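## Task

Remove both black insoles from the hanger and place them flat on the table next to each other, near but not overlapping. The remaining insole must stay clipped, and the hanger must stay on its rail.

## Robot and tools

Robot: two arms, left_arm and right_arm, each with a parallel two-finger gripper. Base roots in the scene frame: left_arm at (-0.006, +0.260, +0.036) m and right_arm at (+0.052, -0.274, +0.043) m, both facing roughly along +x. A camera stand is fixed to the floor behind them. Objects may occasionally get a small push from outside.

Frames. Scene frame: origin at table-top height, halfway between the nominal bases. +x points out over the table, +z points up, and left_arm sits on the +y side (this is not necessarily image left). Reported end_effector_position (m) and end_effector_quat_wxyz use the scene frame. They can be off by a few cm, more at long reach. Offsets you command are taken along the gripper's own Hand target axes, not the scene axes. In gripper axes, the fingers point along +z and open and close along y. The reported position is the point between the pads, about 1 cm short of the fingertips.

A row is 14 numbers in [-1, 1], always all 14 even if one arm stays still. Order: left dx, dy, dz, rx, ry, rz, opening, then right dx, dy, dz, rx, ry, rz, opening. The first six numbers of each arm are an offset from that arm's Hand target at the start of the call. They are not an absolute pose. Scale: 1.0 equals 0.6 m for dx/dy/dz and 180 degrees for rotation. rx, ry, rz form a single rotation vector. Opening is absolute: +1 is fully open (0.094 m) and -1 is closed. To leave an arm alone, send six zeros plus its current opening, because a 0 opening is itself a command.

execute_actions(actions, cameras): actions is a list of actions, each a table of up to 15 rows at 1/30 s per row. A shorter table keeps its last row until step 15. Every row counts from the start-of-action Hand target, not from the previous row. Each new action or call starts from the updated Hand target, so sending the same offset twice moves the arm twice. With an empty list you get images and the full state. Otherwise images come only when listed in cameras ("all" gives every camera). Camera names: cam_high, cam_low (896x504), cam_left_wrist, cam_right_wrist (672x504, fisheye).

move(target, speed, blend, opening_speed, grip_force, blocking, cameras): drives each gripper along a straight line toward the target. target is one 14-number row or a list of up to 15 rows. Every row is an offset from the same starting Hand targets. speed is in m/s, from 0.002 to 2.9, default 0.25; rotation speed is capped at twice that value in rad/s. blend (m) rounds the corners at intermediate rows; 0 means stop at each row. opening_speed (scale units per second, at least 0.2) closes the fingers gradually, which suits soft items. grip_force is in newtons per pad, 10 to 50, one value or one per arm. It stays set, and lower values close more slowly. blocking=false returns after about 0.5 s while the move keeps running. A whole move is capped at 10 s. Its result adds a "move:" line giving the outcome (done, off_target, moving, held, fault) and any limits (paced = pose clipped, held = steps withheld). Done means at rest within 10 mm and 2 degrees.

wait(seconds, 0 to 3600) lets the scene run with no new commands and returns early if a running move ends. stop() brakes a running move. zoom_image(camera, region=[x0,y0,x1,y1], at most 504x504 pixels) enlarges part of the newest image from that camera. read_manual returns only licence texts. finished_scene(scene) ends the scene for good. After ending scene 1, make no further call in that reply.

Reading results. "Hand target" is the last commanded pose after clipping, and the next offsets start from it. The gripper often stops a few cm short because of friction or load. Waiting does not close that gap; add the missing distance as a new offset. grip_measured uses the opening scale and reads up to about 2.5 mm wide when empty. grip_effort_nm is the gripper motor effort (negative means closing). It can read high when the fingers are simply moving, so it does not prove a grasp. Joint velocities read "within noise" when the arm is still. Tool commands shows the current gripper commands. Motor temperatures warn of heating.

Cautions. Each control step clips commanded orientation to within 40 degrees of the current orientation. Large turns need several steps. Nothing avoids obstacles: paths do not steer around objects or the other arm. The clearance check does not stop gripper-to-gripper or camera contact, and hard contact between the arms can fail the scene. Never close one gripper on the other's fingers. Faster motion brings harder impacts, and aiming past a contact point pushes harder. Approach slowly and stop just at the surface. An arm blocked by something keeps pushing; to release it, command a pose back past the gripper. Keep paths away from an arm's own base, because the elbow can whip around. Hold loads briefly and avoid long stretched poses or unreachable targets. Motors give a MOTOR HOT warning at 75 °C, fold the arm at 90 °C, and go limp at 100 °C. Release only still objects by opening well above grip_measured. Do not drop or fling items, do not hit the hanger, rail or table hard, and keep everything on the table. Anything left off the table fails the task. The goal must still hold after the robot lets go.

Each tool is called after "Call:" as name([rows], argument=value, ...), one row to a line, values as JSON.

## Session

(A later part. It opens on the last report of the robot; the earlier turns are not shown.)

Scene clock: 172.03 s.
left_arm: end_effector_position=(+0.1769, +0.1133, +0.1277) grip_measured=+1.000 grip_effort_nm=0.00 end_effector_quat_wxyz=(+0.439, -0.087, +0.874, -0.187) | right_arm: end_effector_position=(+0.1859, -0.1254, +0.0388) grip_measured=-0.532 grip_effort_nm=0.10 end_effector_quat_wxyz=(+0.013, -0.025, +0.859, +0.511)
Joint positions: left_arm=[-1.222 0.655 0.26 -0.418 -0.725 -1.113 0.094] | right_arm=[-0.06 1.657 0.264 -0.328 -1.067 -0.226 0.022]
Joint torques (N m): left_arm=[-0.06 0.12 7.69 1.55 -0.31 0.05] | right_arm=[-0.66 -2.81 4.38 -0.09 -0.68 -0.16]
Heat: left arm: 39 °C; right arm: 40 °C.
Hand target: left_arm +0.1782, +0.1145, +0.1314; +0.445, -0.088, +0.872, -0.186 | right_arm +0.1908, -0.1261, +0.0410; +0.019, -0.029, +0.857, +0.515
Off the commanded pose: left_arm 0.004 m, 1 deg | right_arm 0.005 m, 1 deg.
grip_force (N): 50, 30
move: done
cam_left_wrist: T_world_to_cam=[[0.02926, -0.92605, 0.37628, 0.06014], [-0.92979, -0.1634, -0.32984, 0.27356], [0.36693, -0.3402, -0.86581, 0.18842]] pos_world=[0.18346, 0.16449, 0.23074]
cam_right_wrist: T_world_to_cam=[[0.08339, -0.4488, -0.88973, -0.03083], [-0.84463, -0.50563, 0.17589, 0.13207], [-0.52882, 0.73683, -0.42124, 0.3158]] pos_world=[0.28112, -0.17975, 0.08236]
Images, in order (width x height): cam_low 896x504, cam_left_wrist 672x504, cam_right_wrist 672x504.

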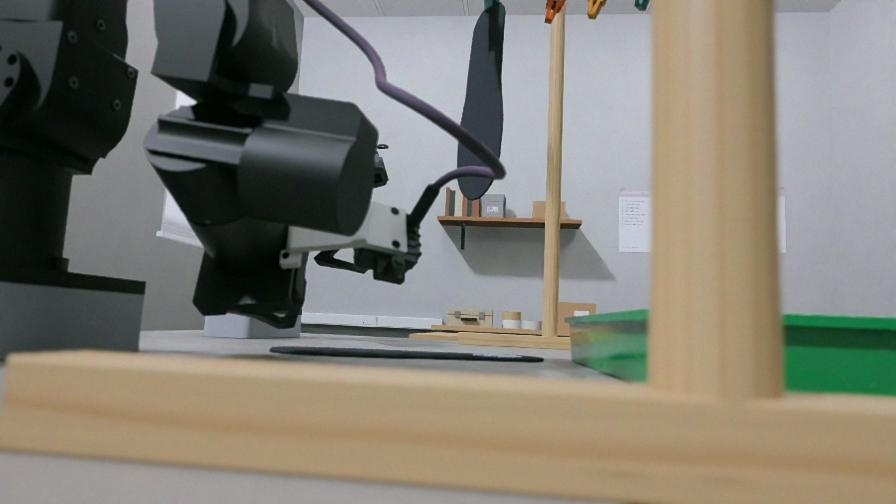

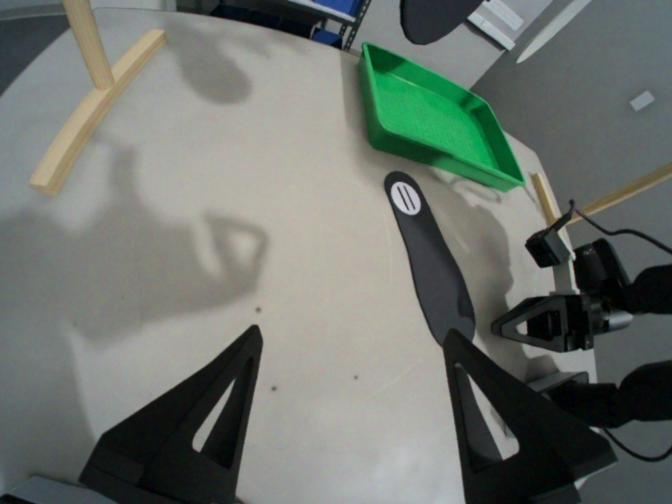

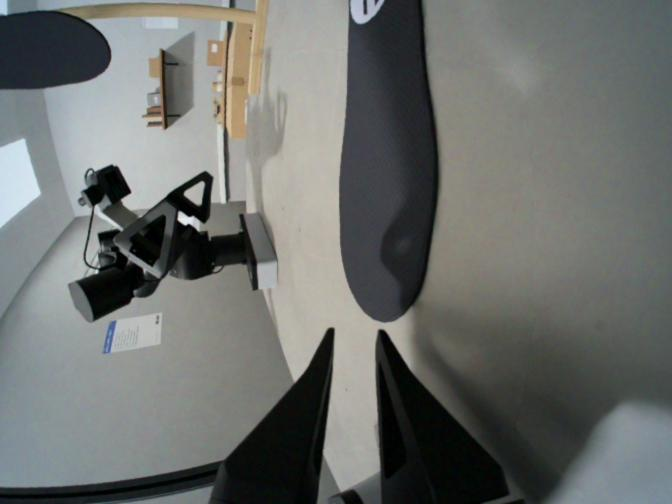

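Call:
move([
  [-0.268, 0.0541, -0.0542, 0.20934, -0.13073, 0.19894, 1, -0.001, 0.0129, -0.0825, 0, 0, 0, -0.53],
  [-0.2799, 0.0036, 0.0003, 0.20934, -0.13073, 0.19894, 1, -0.0912, 0.1237, -0.322, 0.28945, -0.257, -0.20357, -0.53],
], speed=[0.35, 0.4], blend=[0.03, 0], cameras=["all"])

Scene clock: 190.73 s.
left_arm: end_effector_position=(+0.2736, +0.1706, +0.2469) grip_measured=+1.000 grip_effort_nm=0.00 end_effector_quat_wxyz=(+0.641, +0.284, +0.652, -0.290) | right_arm: end_effector_position=(+0.2382, -0.2606, +0.1896) grip_measured=-0.532 grip_effort_nm=0.10 end_effector_quat_wxyz=(+0.482, -0.073, +0.872, +0.050)
Joint positions: left_arm=[0.262 0.993 0.232 0.738 1.104 0.006 0.094] | right_arm=[-0.399 0.177 0.43 -0.902 -0.501 -0.33 0.022]
Joint torques (N m): left_arm=[-0.69 -0.85 8.42 1.85 0 -0.05] | right_arm=[0.79 2.24 9.07 1.63 -0.18 0.13]
Heat: left arm: 40 °C; right arm: 39 °C.
Hand target: left_arm +0.2772, +0.1700, +0.2552; +0.646, +0.287, +0.646, -0.287 | right_arm +0.2398, -0.2602, +0.2004; +0.498, -0.076, +0.863, +0.044
Off the commanded pose: left_arm 0.009 m, 1 deg | right_arm 0.011 m, 2 deg.
grip_force (N): 50, 30
move: off_target (right_arm)
cam_left_wrist: T_world_to_cam=[[-0.70601, -0.70802, 0.01583, 0.31844], [-0.3879, 0.36791, -0.84509, 0.30045], [0.59252, -0.60279, -0.53439, 0.1769]] pos_world=[0.23655, 0.22156, 0.3434]
cam_right_wrist: T_world_to_cam=[[0.21405, -0.97677, -0.00998, -0.29724], [-0.87663, -0.18757, -0.4431, 0.2892], [0.43094, 0.10359, -0.89641, 0.20307]] pos_world=[0.22963, -0.25713, 0.30721]

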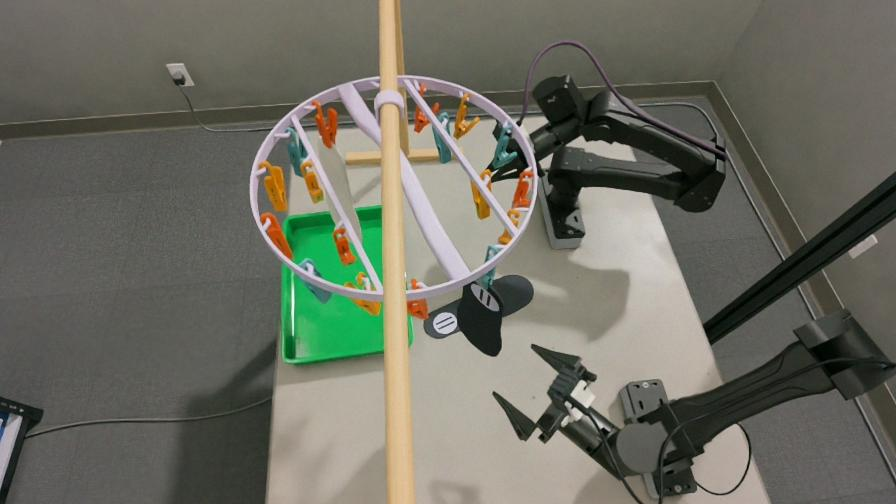

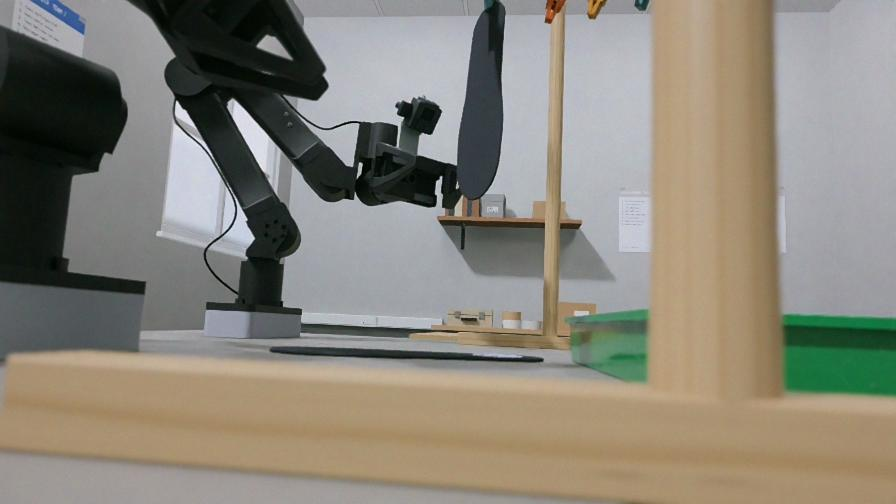

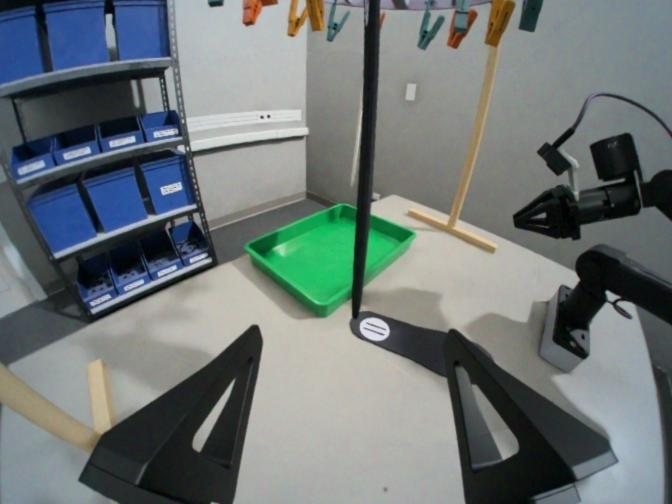

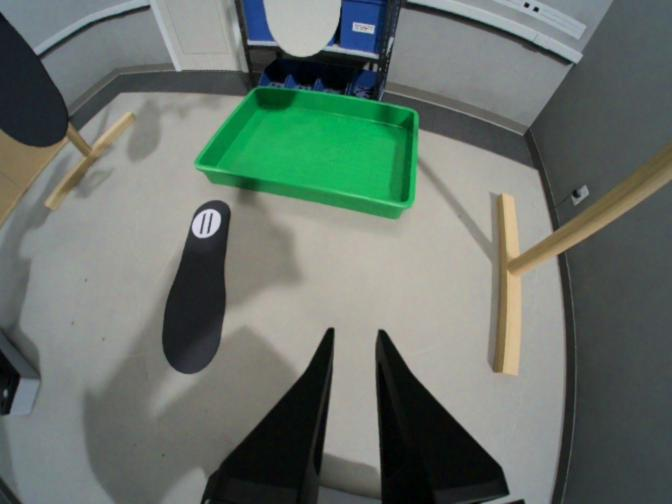

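Call:
move(target=[0,0,0.075,0,0,0,1,0,0,0,0,0,0,-0.53], speed=0.12, cameras=["cam_left_wrist"], grip_force=[30, 30])

Scene clock: 195.70 s.
left_arm: end_effector_position=(+0.3026, +0.1380, +0.2458) grip_measured=+1.000 grip_effort_nm=0.00 end_effector_quat_wxyz=(+0.639, +0.285, +0.653, -0.289) | right_arm: end_effector_position=(+0.2383, -0.2613, +0.1896) grip_measured=-0.532 grip_effort_nm=0.10 end_effector_quat_wxyz=(+0.482, -0.072, +0.872, +0.049)
Joint positions: left_arm=[0.053 1.147 0.294 0.828 0.896 0.005 0.094] | right_arm=[-0.399 0.177 0.43 -0.901 -0.498 -0.329 0.022]
Joint torques (N m): left_arm=[-0.59 -1.73 8.57 2 -0.01 -0.04] | right_arm=[1.02 2.25 9.06 1.63 -0.16 0.12]
Heat: left arm: 40 °C; right arm: 39 °C.
Hand target: left_arm +0.3073, +0.1365, +0.2552; +0.646, +0.287, +0.646, -0.287 | right_arm +0.2398, -0.2603, +0.2004; +0.498, -0.076, +0.863, +0.044
Off the commanded pose: left_arm 0.011 m, 1 deg | right_arm 0.011 m, 2 deg.
grip_force (N): 30, 30
move: off_target (left_arm)
cam_left_wrist: T_world_to_cam=[[-0.70627, -0.70779, 0.01491, 0.31611], [-0.39031, 0.37173, -0.8423, 0.32225], [0.59063, -0.60071, -0.5388, 0.14084]] pos_world=[0.26585, 0.18856, 0.3426]

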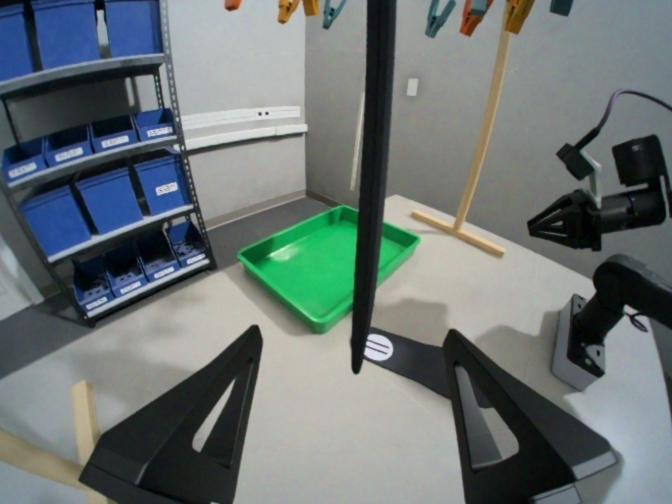

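Call:
move(target=[0,0,0,0,0,0,-1,0,0,0,0,0,0,-0.53], opening_speed=1.0, grip_force=[40, 40], cameras=["cam_left_wrist"])

Scene clock: 200.63 s.
left_arm: end_effector_position=(+0.3027, +0.1381, +0.2458) grip_measured=-0.933 grip_effort_nm=-0.80 end_effector_quat_wxyz=(+0.639, +0.284, +0.653, -0.289) | right_arm: end_effector_position=(+0.2383, -0.2613, +0.1896) grip_measured=-0.532 grip_effort_nm=0.10 end_effector_quat_wxyz=(+0.482, -0.072, +0.872, +0.049)
Joint positions: left_arm=[0.053 1.148 0.294 0.829 0.895 0.005 0.003] | right_arm=[-0.399 0.177 0.43 -0.901 -0.498 -0.329 0.022]
Joint torques (N m): left_arm=[-0.77 -1.62 8.65 2.01 0 -0.07] | right_arm=[1.03 2.24 9.05 1.63 -0.17 0.12]
Heat: left arm: 40 °C; right arm: 39 °C.
Hand target: left_arm +0.3073, +0.1366, +0.2552; +0.646, +0.287, +0.646, -0.287 | right_arm +0.2398, -0.2603, +0.2004; +0.498, -0.076, +0.863, +0.044
Off the commanded pose: left_arm 0.011 m, 1 deg | right_arm 0.011 m, 2 deg.
grip_force (N): 40, 40
move: done
cam_left_wrist: T_world_to_cam=[[-0.70574, -0.70831, 0.01502, 0.31617], [-0.39051, 0.37123, -0.84243, 0.32244], [0.59113, -0.6004, -0.5386, 0.14058]] pos_world=[0.26595, 0.18865, 0.3426]

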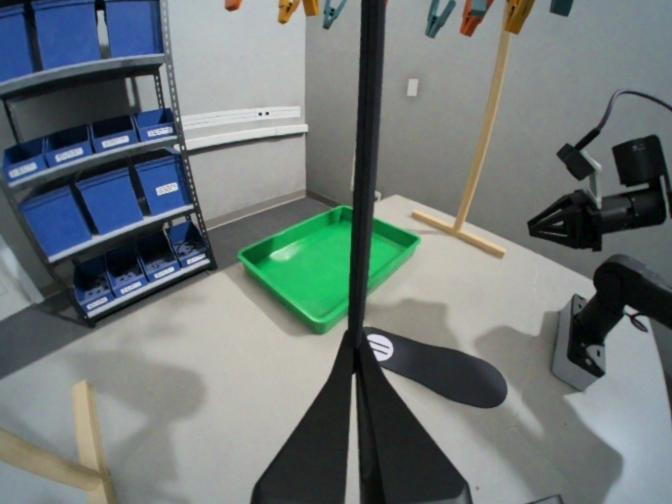

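Call:
move(target=[0.19,0,0.005,0,0.111,0,-1,0,0,0,0,0,0,-0.53], speed=0.1, cameras=["cam_high","cam_left_wrist"])

Scene clock: 203.73 s.
left_arm: end_effector_position=(+0.3154, +0.1318, +0.1814) grip_measured=-0.934 grip_effort_nm=-0.84 end_effector_quat_wxyz=(+0.586, +0.356, +0.694, -0.218) | right_arm: end_effector_position=(+0.2383, -0.2613, +0.1896) grip_measured=-0.532 grip_effort_nm=0.10 end_effector_quat_wxyz=(+0.482, -0.072, +0.872, +0.049)
Joint positions: left_arm=[-0.001 1.285 0.33 0.634 0.811 0.354 0.003] | right_arm=[-0.399 0.177 0.43 -0.901 -0.498 -0.329 0.022]
Joint torques (N m): left_arm=[-0.39 -1.05 4.81 0.64 -0.08 0.03] | right_arm=[1.03 2.25 9.06 1.63 -0.17 0.13]
Heat: left arm: 40 °C; right arm: 39 °C.
Hand target: left_arm +0.3094, +0.1343, +0.1412; +0.524, +0.333, +0.748, -0.233 | right_arm +0.2398, -0.2603, +0.2004; +0.498, -0.076, +0.863, +0.044
Off the commanded pose: left_arm 0.041 m, 10 deg | right_arm 0.011 m, 2 deg.
grip_force (N): 40, 40
move: off_target (left_arm)
cam_left_wrist: T_world_to_cam=[[-0.71559, -0.68731, -0.12467, 0.34727], [-0.41601, 0.56269, -0.71436, 0.23509], [0.56114, -0.45933, -0.68858, 0.11265]] pos_world=[0.28309, 0.15814, 0.2888]

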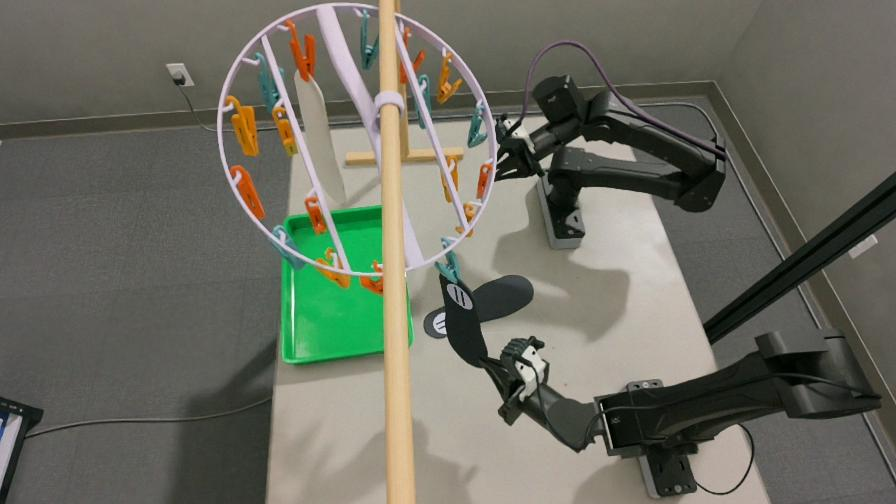

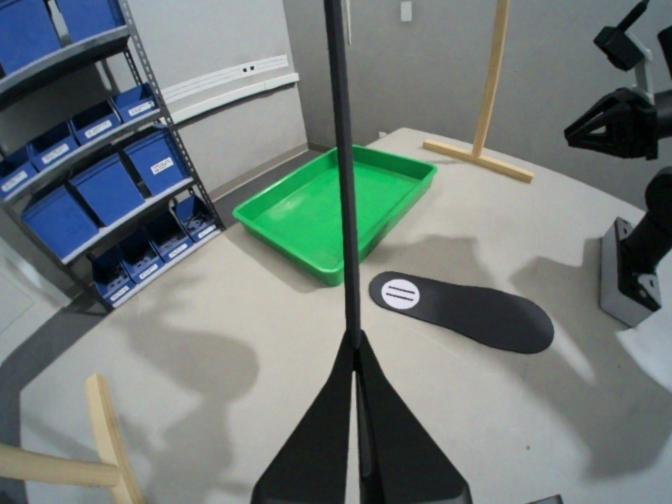

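Call:
move(target=[0.083,0,0,0,0.028,0,-1,0,0,0,0,0,0,-0.53], speed=0.1, cameras=["cam_high","cam_left_wrist"])

Scene clock: 205.80 s.
left_arm: end_effector_position=(+0.2951, +0.1453, +0.0938) grip_measured=-0.934 grip_effort_nm=-0.84 end_effector_quat_wxyz=(+0.488, +0.342, +0.772, -0.221) | right_arm: end_effector_position=(+0.2383, -0.2613, +0.1896) grip_measured=-0.532 grip_effort_nm=0.10 end_effector_quat_wxyz=(+0.482, -0.072, +0.872, +0.049)
Joint positions: left_arm=[0.026 1.451 0.266 0.551 0.768 0.464 0.003] | right_arm=[-0.399 0.177 0.43 -0.901 -0.498 -0.329 0.022]
Joint torques (N m): left_arm=[0.51 -2.65 5.46 1.92 0.27 0.04] | right_arm=[1.03 2.24 9.06 1.63 -0.16 0.13]
Heat: left arm: 40 °C; right arm: 39 °C.
Hand target: left_arm +0.2979, +0.1470, +0.0944; +0.491, +0.343, +0.771, -0.218 | right_arm +0.2398, -0.2603, +0.2004; +0.498, -0.076, +0.863, +0.044
Off the commanded pose: left_arm 0.003 m, 1 deg | right_arm 0.011 m, 2 deg.
grip_force (N): 40, 40
move: done
cam_left_wrist: T_world_to_cam=[[-0.71118, -0.70291, -0.01237, 0.32159], [-0.58425, 0.60073, -0.54569, 0.18467], [0.391, -0.38085, -0.8379, 0.12275]] pos_world=[0.28861, 0.16186, 0.2076]

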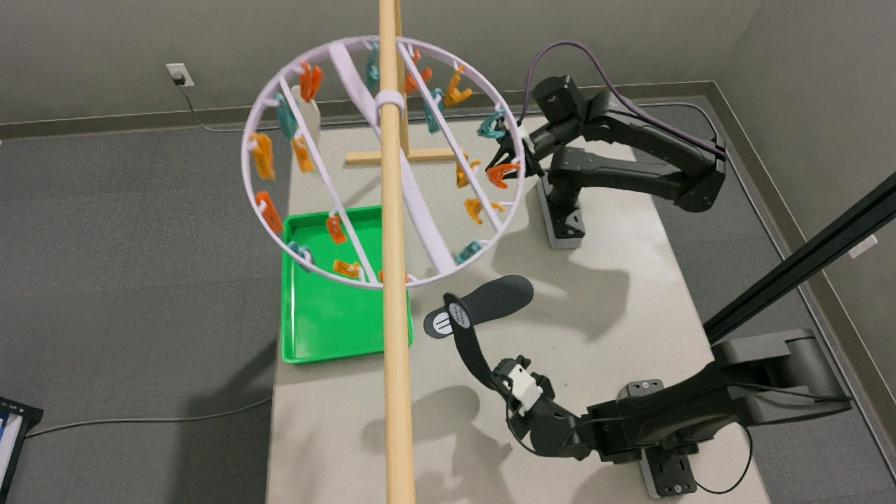

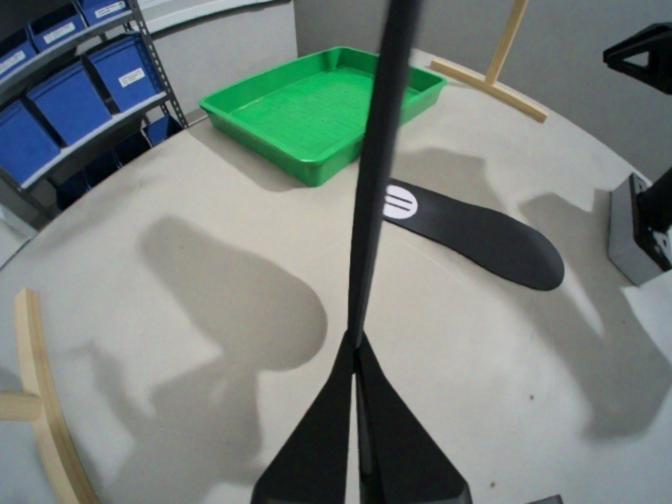

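Call:
move([
  [-0.005,-0.251,0.028,0.0792,0.104,-0.4345,-1,0,0,0,0,0,0,-0.53],
  [0.0685,-0.2554,0.0677,0.0792,0.104,-0.4345,-1,0,0,0,0,0,0,-0.53],
], speed=[0.35, 0.08], blend=[0.02, 0], cameras=["cam_high","cam_left_wrist","cam_low"])

Scene clock: 220.53 s.
left_arm: end_effector_position=(+0.2010, +0.0295, +0.0439) grip_measured=-0.934 grip_effort_nm=-0.84 end_effector_quat_wxyz=(+0.083, -0.134, +0.844, -0.513) | right_arm: end_effector_position=(+0.2383, -0.2613, +0.1896) grip_measured=-0.532 grip_effort_nm=0.10 end_effector_quat_wxyz=(+0.482, -0.072, +0.872, +0.049)
Joint positions: left_arm=[-0.474 1.742 0.145 0.964 0.678 -1.136 0.003] | right_arm=[-0.399 0.177 0.43 -0.901 -0.498 -0.329 0.022]
Joint torques (N m): left_arm=[-0.58 -3.03 2.3 1.93 0.22 0.01] | right_arm=[1.03 2.25 9.06 1.63 -0.16 0.13]
Heat: left arm: 39 °C; right arm: 40 °C.
Hand target: left_arm +0.1971, +0.0300, +0.0399; +0.080, -0.134, +0.846, -0.509 | right_arm +0.2398, -0.2603, +0.2004; +0.498, -0.076, +0.863, +0.044
Off the commanded pose: left_arm 0.006 m, 1 deg | right_arm 0.011 m, 2 deg.
grip_force (N): 40, 40
move: done
cam_left_wrist: T_world_to_cam=[[0.15652, -0.48051, 0.86291, -0.0468], [-0.95051, 0.16413, 0.2638, 0.22306], [-0.26839, -0.86149, -0.43104, 0.20255]] pos_world=[0.27371, 0.11539, 0.06885]
Images, in order (width x height): cam_high 896x504, cam_low 896x504, cam_left_wrist 672x504.

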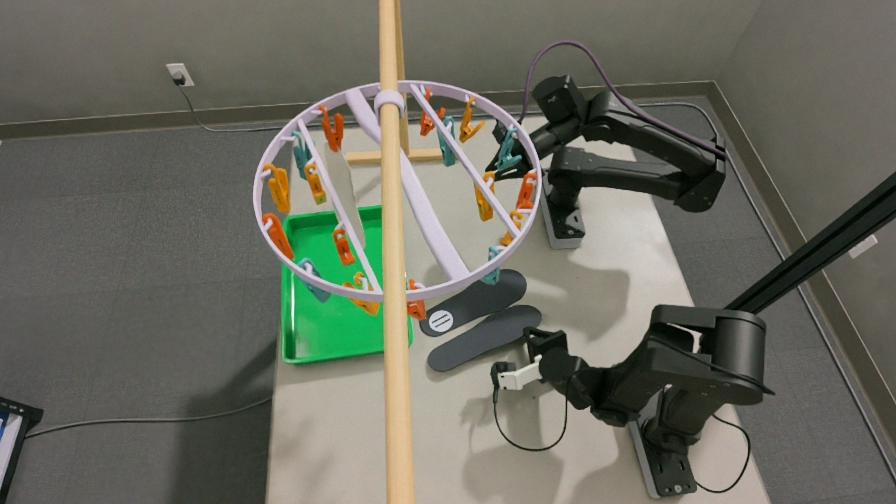

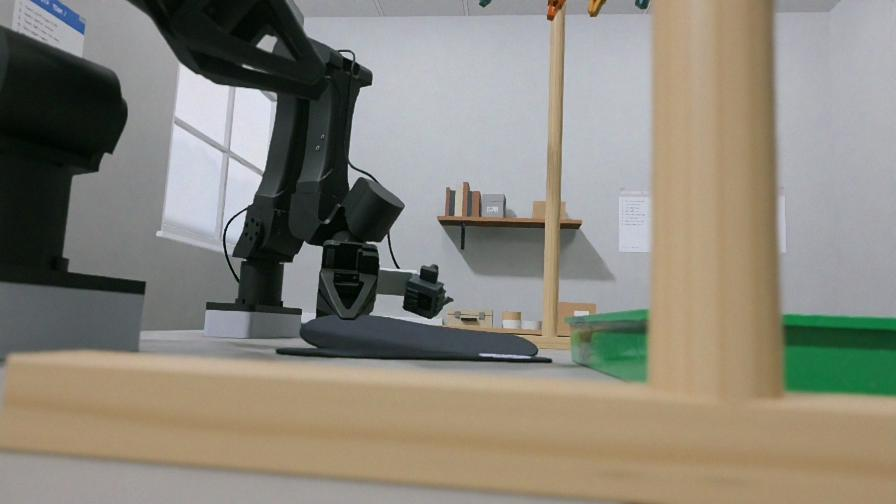

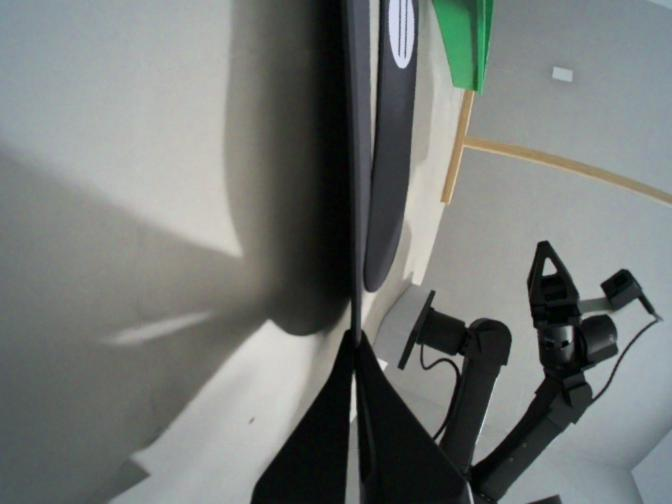

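Call:
move([
  [0,0.0103,0.0055,0,0,0,-1,0,0,0,0,0,0,-0.53],
  [0,0.0103,0.0055,0,0,0,-0.53,0,0,0,0,0,0,-0.53],
  [-0.0309,0.0550,-0.0785,0,0,0,-0.53,0,0,0,0,0,0,-0.53],
  [-0.0464,-0.0110,-0.1674,0,0,0,-0.53,0,0,0,0,0,0,-0.53],
], speed=[0.05, 0.05, 0.1, 0.2], blend=[0, 0, 0.01, 0], opening_speed=0.6, cameras=["cam_high","cam_left_wrist","cam_low"])

Scene clock: 229.53 s.
left_arm: end_effector_position=(+0.1928, +0.1214, +0.0879) grip_measured=-0.533 grip_effort_nm=0.17 end_effector_quat_wxyz=(+0.075, -0.147, +0.846, -0.507) | right_arm: end_effector_position=(+0.2383, -0.2613, +0.1896) grip_measured=-0.532 grip_effort_nm=0.11 end_effector_quat_wxyz=(+0.482, -0.072, +0.872, +0.049)
Joint positions: left_arm=[0.071 1.228 0.27 -0.195 1.026 -0.503 0.022] | right_arm=[-0.399 0.177 0.43 -0.901 -0.498 -0.329 0.022]
Joint torques (N m): left_arm=[-0.65 -1.43 7.12 0.96 0.45 0.12] | right_arm=[1.03 2.25 9.06 1.63 -0.16 0.13]
Heat: left arm: 39 °C; right arm: 40 °C.
Hand target: left_arm +0.1972, +0.1200, +0.0928; +0.080, -0.134, +0.846, -0.509 | right_arm +0.2398, -0.2603, +0.2004; +0.498, -0.076, +0.863, +0.044
Off the commanded pose: left_arm 0.007 m, 2 deg | right_arm 0.011 m, 2 deg.
grip_force (N): 40, 40
move: done
cam_left_wrist: T_world_to_cam=[[0.18707, -0.48399, 0.85484, -0.04402], [-0.9447, 0.14995, 0.29163, 0.18669], [-0.26933, -0.86213, -0.42917, 0.29857]] pos_world=[0.26501, 0.2081, 0.11132]
Images, in order (width x height): cam_high 896x504, cam_low 896x504, cam_left_wrist 672x504.

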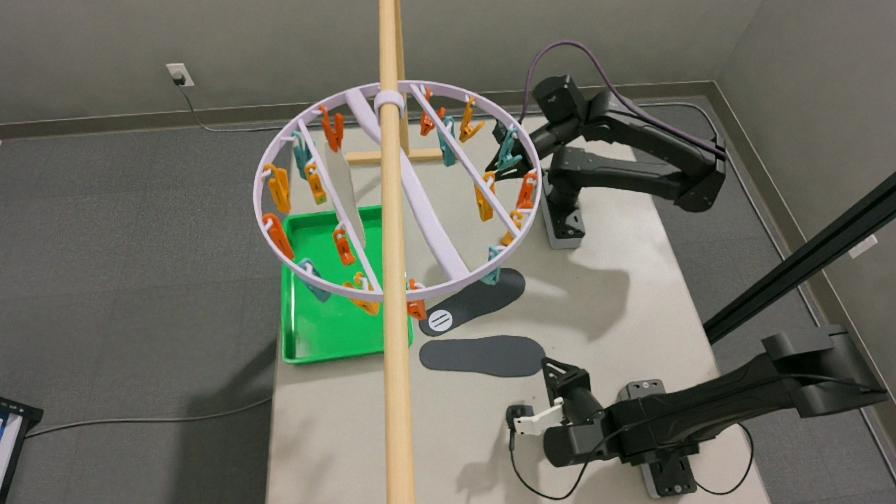

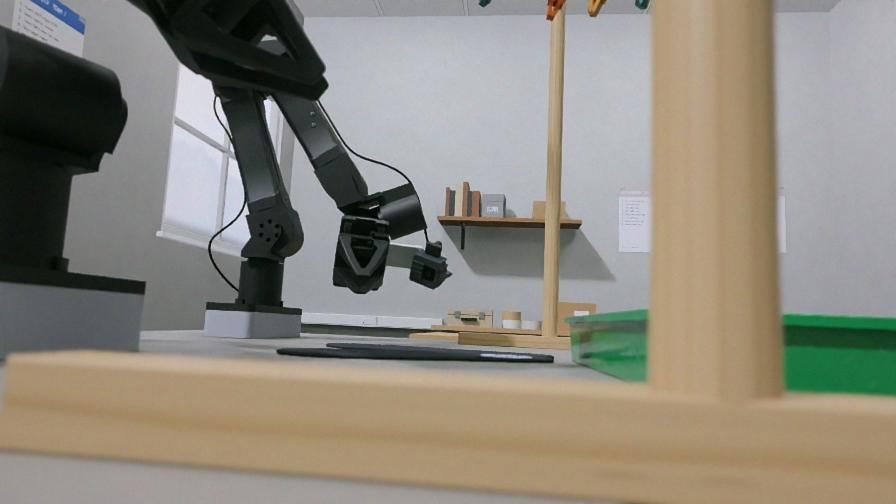

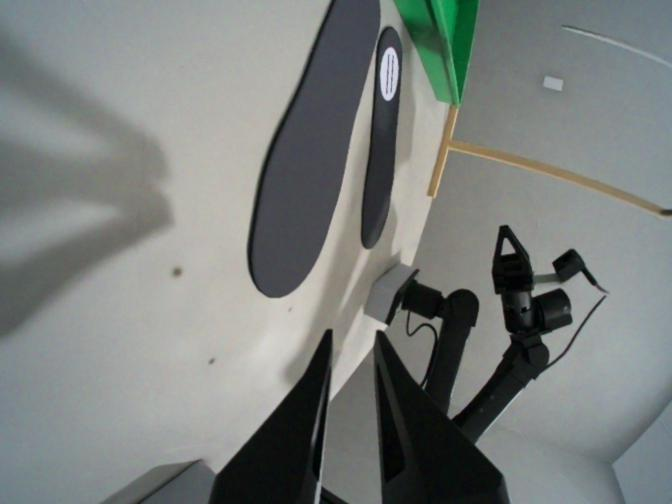

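Call:
move([
  [0.0345,0.0131,0.0741,-0.178,0,0,-1,0,0,0,0,0,0,-0.53],
  [0.0345,0.0798,0.1095,-0.178,0,0,-1,0,0,0,0,0,0,-0.53],
  [0.0550,0.0324,0.1986,-0.178,0,0,-1,0,0,0,0,0,0,-0.53],
  [0.0550,-0.0559,0.1517,-0.178,0,0,-1,0,0,0,0,0,0,-0.53],
], speed=[0.25, 0.06, 0.08, 0.2], blend=[0.005, 0, 0, 0], cameras=["cam_high"])

Scene clock: 257.67 s.
left_arm: end_effector_position=(+0.1892, +0.0240, +0.0676) grip_measured=-0.976 grip_effort_nm=-0.84 end_effector_quat_wxyz=(+0.027, -0.156, +0.956, -0.246) | right_arm: end_effector_position=(+0.2383, -0.2613, +0.1896) grip_measured=-0.532 grip_effort_nm=0.11 end_effector_quat_wxyz=(+0.482, -0.072, +0.872, +0.049)
Joint positions: left_arm=[-0.735 1.428 0.663 -0.375 0.264 -1.11 0.001] | right_arm=[-0.399 0.177 0.43 -0.901 -0.498 -0.329 0.022]
Joint torques (N m): left_arm=[-0.49 -5.74 8.31 1.08 0.04 0.01] | right_arm=[1.03 2.25 9.06 1.63 -0.17 0.13]
Heat: left arm: 39 °C; right arm: 40 °C.
Hand target: left_arm +0.1955, +0.0184, +0.0798; +0.040, -0.151, +0.954, -0.256 | right_arm +0.2398, -0.2603, +0.2004; +0.498, -0.076, +0.863, +0.044
Off the commanded pose: left_arm 0.015 m, 2 deg | right_arm 0.011 m, 2 deg.
grip_force (N): 40, 40
move: off_target (left_arm)

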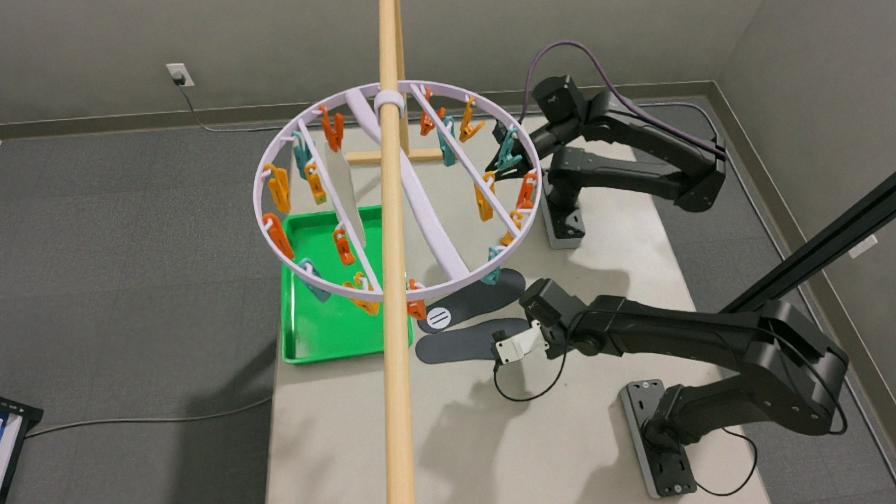

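Call:
zoom_image(camera="cam_high", region=[396, 250, 576, 380])

Scaled by 2.800 from the camera's image (finer frame: 1280x720).

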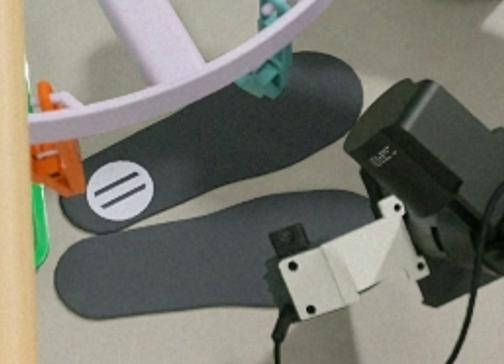

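Call:
execute_actions(actions=[], cameras=["cam_low","cam_right_wrist","cam_left_wrist"])

Scene clock: 261.83 s.
left_arm: end_effector_position=(+0.1892, +0.0241, +0.0675) grip_measured=-0.976 grip_effort_nm=-0.84 end_effector_quat_wxyz=(+0.027, -0.157, +0.956, -0.246) | right_arm: end_effector_position=(+0.2383, -0.2613, +0.1896) grip_measured=-0.532 grip_effort_nm=0.11 end_effector_quat_wxyz=(+0.482, -0.072, +0.872, +0.049)
Joint positions: left_arm=[-0.735 1.428 0.663 -0.375 0.263 -1.11 0.001] | right_arm=[-0.399 0.177 0.43 -0.901 -0.498 -0.329 0.022]
Joint velocities: within noise
Joint torques (N m): left_arm=[-0.57 -5.71 8.31 1.08 0.06 0.01] | right_arm=[1.03 2.25 9.06 1.63 -0.17 0.13]
Motor temperatures (°C): left_arm=[24 27 39 29 21 22 23] | right_arm=[24 28 38 39 24 22 27]
Heat: left arm: 39 °C; right arm: 39 °C.
Hand target: left_arm +0.1956, +0.0184, +0.0798; +0.040, -0.151, +0.954, -0.256 | right_arm +0.2398, -0.2603, +0.2004; +0.498, -0.076, +0.863, +0.044
Tool commands: left_gripper/opening=-1.0 right_gripper/opening=-0.53
Off the commanded pose: left_arm 0.015 m, 2 deg | right_arm 0.011 m, 2 deg.
grip_force (N): 40, 40
camera_calibration:
cam_left_wrist: T_world_to_cam=[[0.29396, -0.85215, 0.43293, -0.0559], [-0.86707, -0.04714, 0.49595, 0.18019], [-0.40221, -0.52117, -0.75273, 0.24366]] pos_world=[0.27067, 0.08785, 0.11825]
cam_right_wrist: T_world_to_cam=[[0.21068, -0.97751, -0.00917, -0.29741], [-0.87744, -0.18496, -0.44259, 0.2899], [0.43094, 0.10129, -0.89668, 0.20257]] pos_world=[0.22973, -0.25762, 0.30722]
Images, in order (width x height): cam_low 896x504, cam_left_wrist 672x504, cam_right_wrist 672x504.

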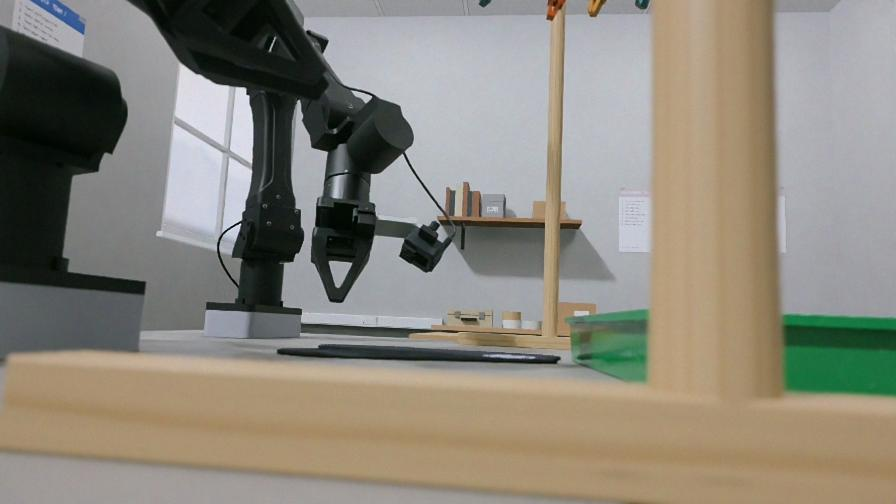

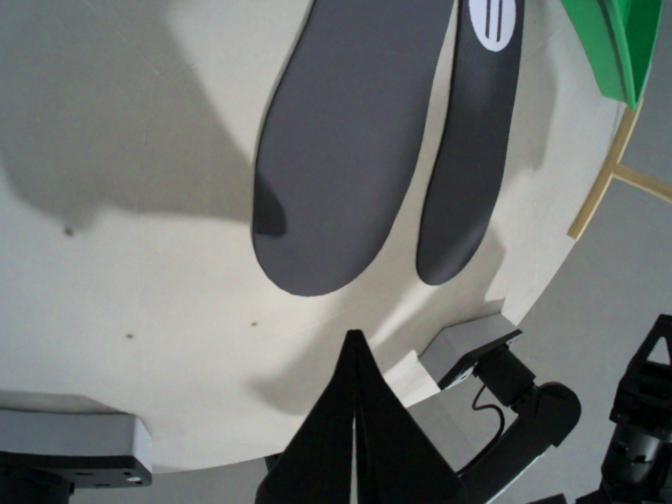

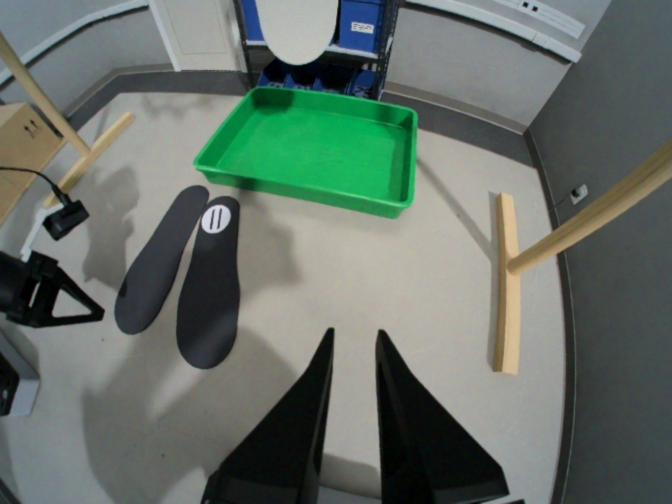

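Call:
move([
  [-0.3135,-0.0477,0.0368,0,-0.1194,-0.2069,-1,0,0,0,0,0,0,-0.53],
  [-0.3135,-0.0018,0.1162,0,-0.1194,-0.2069,-1,0,0,0,0,0,0,-0.53],
  [-0.3202,0.0160,0.1059,0,-0.1194,-0.2069,-1,0,0,0,0,0,0,-0.53],
  [-0.3202,-0.0338,0.0196,0,-0.1194,-0.2069,-1,0,0,0,0,0,0,-0.53],
], speed=[0.3, 0.06, 0.06, 0.2], blend=[0.005, 0, 0, 0], cameras=["cam_high","cam_right_wrist"])

Scene clock: 276.40 s.
left_arm: end_effector_position=(+0.3791, +0.0557, +0.0651) grip_measured=-0.976 grip_effort_nm=-0.84 end_effector_quat_wxyz=(+0.122, -0.494, +0.834, -0.213) | right_arm: end_effector_position=(+0.2383, -0.2613, +0.1896) grip_measured=-0.532 grip_effort_nm=0.10 end_effector_quat_wxyz=(+0.482, -0.072, +0.872, +0.049)
Joint positions: left_arm=[-0.489 1.863 1.118 -0.33 0.016 -1.556 0.001] | right_arm=[-0.399 0.177 0.43 -0.901 -0.498 -0.329 0.022]
Joint torques (N m): left_arm=[0.31 -9.83 7.87 1.17 0.06 0.11] | right_arm=[1.05 2.24 9.06 1.63 -0.17 0.12]
Heat: left arm: 39 °C; right arm: 39 °C.
Hand target: left_arm +0.3855, +0.0554, +0.0795; +0.131, -0.490, +0.832, -0.223 | right_arm +0.2398, -0.2603, +0.2004; +0.498, -0.076, +0.863, +0.044
Off the commanded pose: left_arm 0.016 m, 2 deg | right_arm 0.011 m, 2 deg.
grip_force (N): 40, 40
move: off_target (left_arm)
cam_right_wrist: T_world_to_cam=[[0.21068, -0.97751, -0.00917, -0.29741], [-0.87744, -0.18496, -0.44259, 0.2899], [0.43094, 0.10129, -0.89668, 0.20257]] pos_world=[0.22973, -0.25762, 0.30722]

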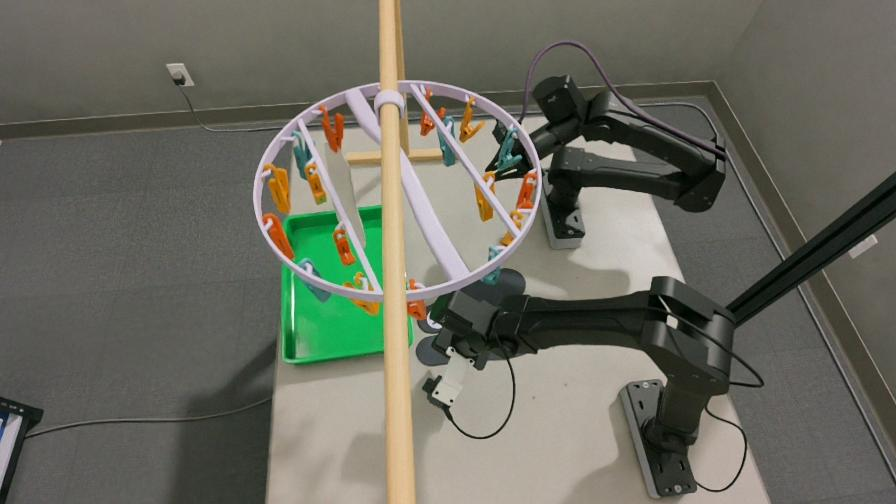

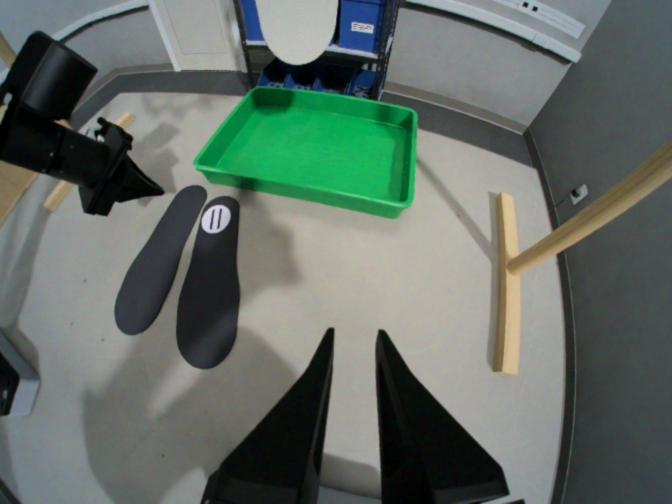

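Call:
zoom_image(camera="cam_right_wrist", region=[100, 150, 300, 380])

Scaled by 2.191 from the camera's image (finer frame: 960x720).

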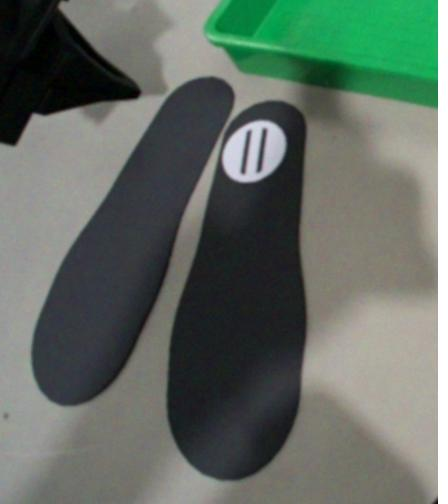

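Call:
move(target=[-0.0376,0.2236,-0.3022,0,0,0,-1,0,0,0,0,0,0,-0.53], speed=0.3, cameras=["cam_high"])

Call:
zoom_image(camera="cam_high", region=[396, 250, 576, 380])

Scene clock: 279.53 s.
left_arm: end_effector_position=(+0.2164, +0.1737, +0.1645) grip_measured=-0.976 grip_effort_nm=-0.84 end_effector_quat_wxyz=(+0.126, -0.493, +0.832, -0.220) | right_arm: end_effector_position=(+0.2383, -0.2613, +0.1896) grip_measured=-0.532 grip_effort_nm=0.10 end_effector_quat_wxyz=(+0.482, -0.072, +0.872, +0.049)
Joint positions: left_arm=[-0.296 0.948 0.764 -0.885 0.111 -1.387 0.001] | right_arm=[-0.399 0.177 0.43 -0.901 -0.498 -0.329 0.022]
Joint torques (N m): left_arm=[0.54 -2.44 7.75 1.2 0.11 0.11] | right_arm=[1.02 2.24 9.06 1.63 -0.17 0.13]
Heat: left arm: 39 °C; right arm: 39 °C.
Hand target: left_arm +0.2157, +0.1755, +0.1697; +0.131, -0.490, +0.832, -0.223 | right_arm +0.2398, -0.2603, +0.2004; +0.498, -0.076, +0.863, +0.044
Off the commanded pose: left_arm 0.006 m, 1 deg | right_arm 0.011 m, 2 deg.
grip_force (N): 40, 40
move: done

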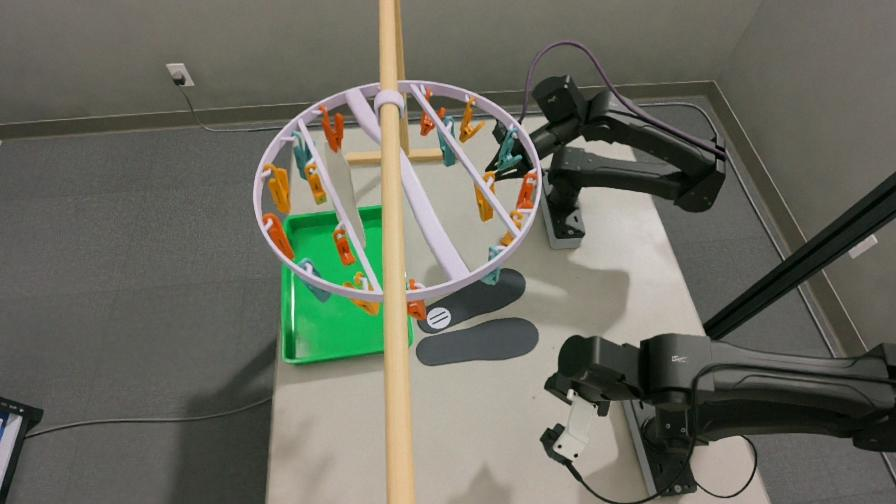

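Scaled by 2.800 from the camera's image (finer frame: 1280x720).

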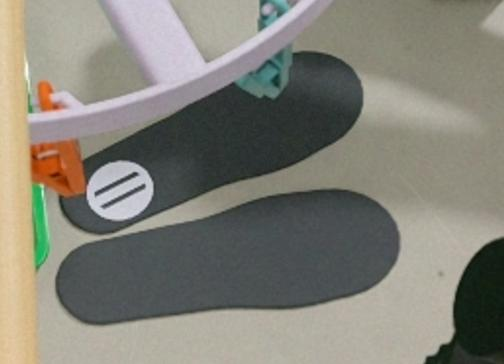

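Call:
move(target=[0.165,0.0073,0.1357,0.1604,0.2465,0.2383,-1,0.1473,0.3222,0.0729,-0.2815,0.2683,0.2226,-0.53], speed=0.35, cameras=["cam_high"])

Scene clock: 292.27 s.
left_arm: end_effector_position=(+0.1957, +0.0751, +0.0913) grip_measured=-0.976 grip_effort_nm=-0.84 end_effector_quat_wxyz=(-0.004, -0.014, +0.862, -0.507) | right_arm: end_effector_position=(+0.2050, -0.0731, +0.1025) grip_measured=-0.532 grip_effort_nm=0.10 end_effector_quat_wxyz=(+0.006, +0.005, +0.861, +0.508)
Joint positions: left_arm=[-0.145 1.492 0.507 -0.33 1.044 -0.319 0.001] | right_arm=[0.294 1.205 0.297 -0.18 -0.993 0.552 0.022]
Joint torques (N m): left_arm=[-0.62 -3.03 6.69 0.85 0.61 0.12] | right_arm=[0.8 -2.11 5.16 1.06 -0.7 0.05]
Heat: left arm: 39 °C; right arm: 39 °C.
Hand target: left_arm +0.1998, +0.0710, +0.0970; +0.000, +0.000, +0.857, -0.515 | right_arm +0.1998, -0.0710, +0.1020; +0.000, +0.000, +0.857, +0.515
Off the commanded pose: left_arm 0.008 m, 2 deg | right_arm 0.006 m, 1 deg.
grip_force (N): 40, 40
move: done

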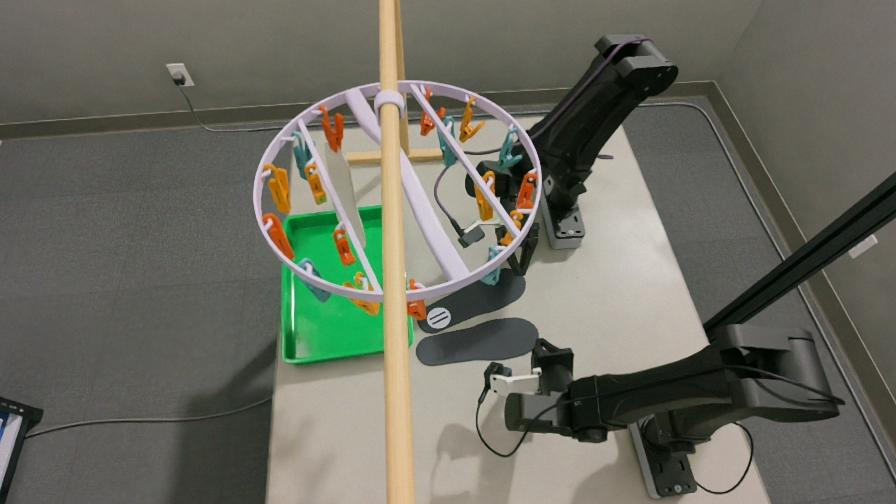

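Call:
move([
  [0.112,0.0117,-0.0219,0,0.1226,0.0652,-0.53,0.112,-0.0117,-0.0219,0,0.1226,-0.0652,-0.53],
  [0.112,-0.0532,-0.113,0,0.1226,0.0652,-0.53,0.112,0.0532,-0.113,0,0.1226,-0.0652,-0.53],
], speed=[0.2, 0.25], blend=[0.01, 0], cameras=["cam_high"])

Scene clock: 296.77 s.
left_arm: end_effector_position=(+0.1261, +0.1155, +0.1552) grip_measured=-0.533 grip_effort_nm=0.17 end_effector_quat_wxyz=(-0.121, +0.182, +0.838, -0.500) | right_arm: end_effector_position=(+0.1255, -0.1163, +0.1570) grip_measured=-0.532 grip_effort_nm=0.10 end_effector_quat_wxyz=(-0.124, -0.179, +0.839, +0.499)
Joint positions: left_arm=[-0.016 1.594 0.84 -1.492 0.923 0.764 0.022] | right_arm=[0.116 1.338 0.611 -1.42 -0.974 -0.632 0.022]
Joint torques (N m): left_arm=[0.49 -3.45 5.94 -0.78 0.4 0.14] | right_arm=[-0.68 -2.02 7.86 -0.71 -0.53 -0.17]
Heat: left arm: 39 °C; right arm: 38 °C.
Hand target: left_arm +0.1327, +0.1158, +0.1571; -0.112, +0.185, +0.837, -0.503 | right_arm +0.1326, -0.1158, +0.1620; -0.111, -0.185, +0.837, +0.503
Off the commanded pose: left_arm 0.007 m, 1 deg | right_arm 0.009 m, 2 deg.
grip_force (N): 40, 40
move: done

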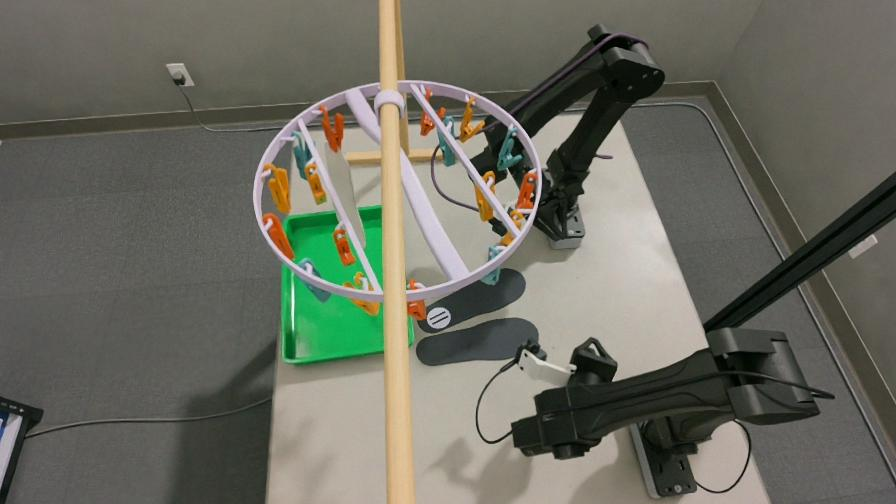

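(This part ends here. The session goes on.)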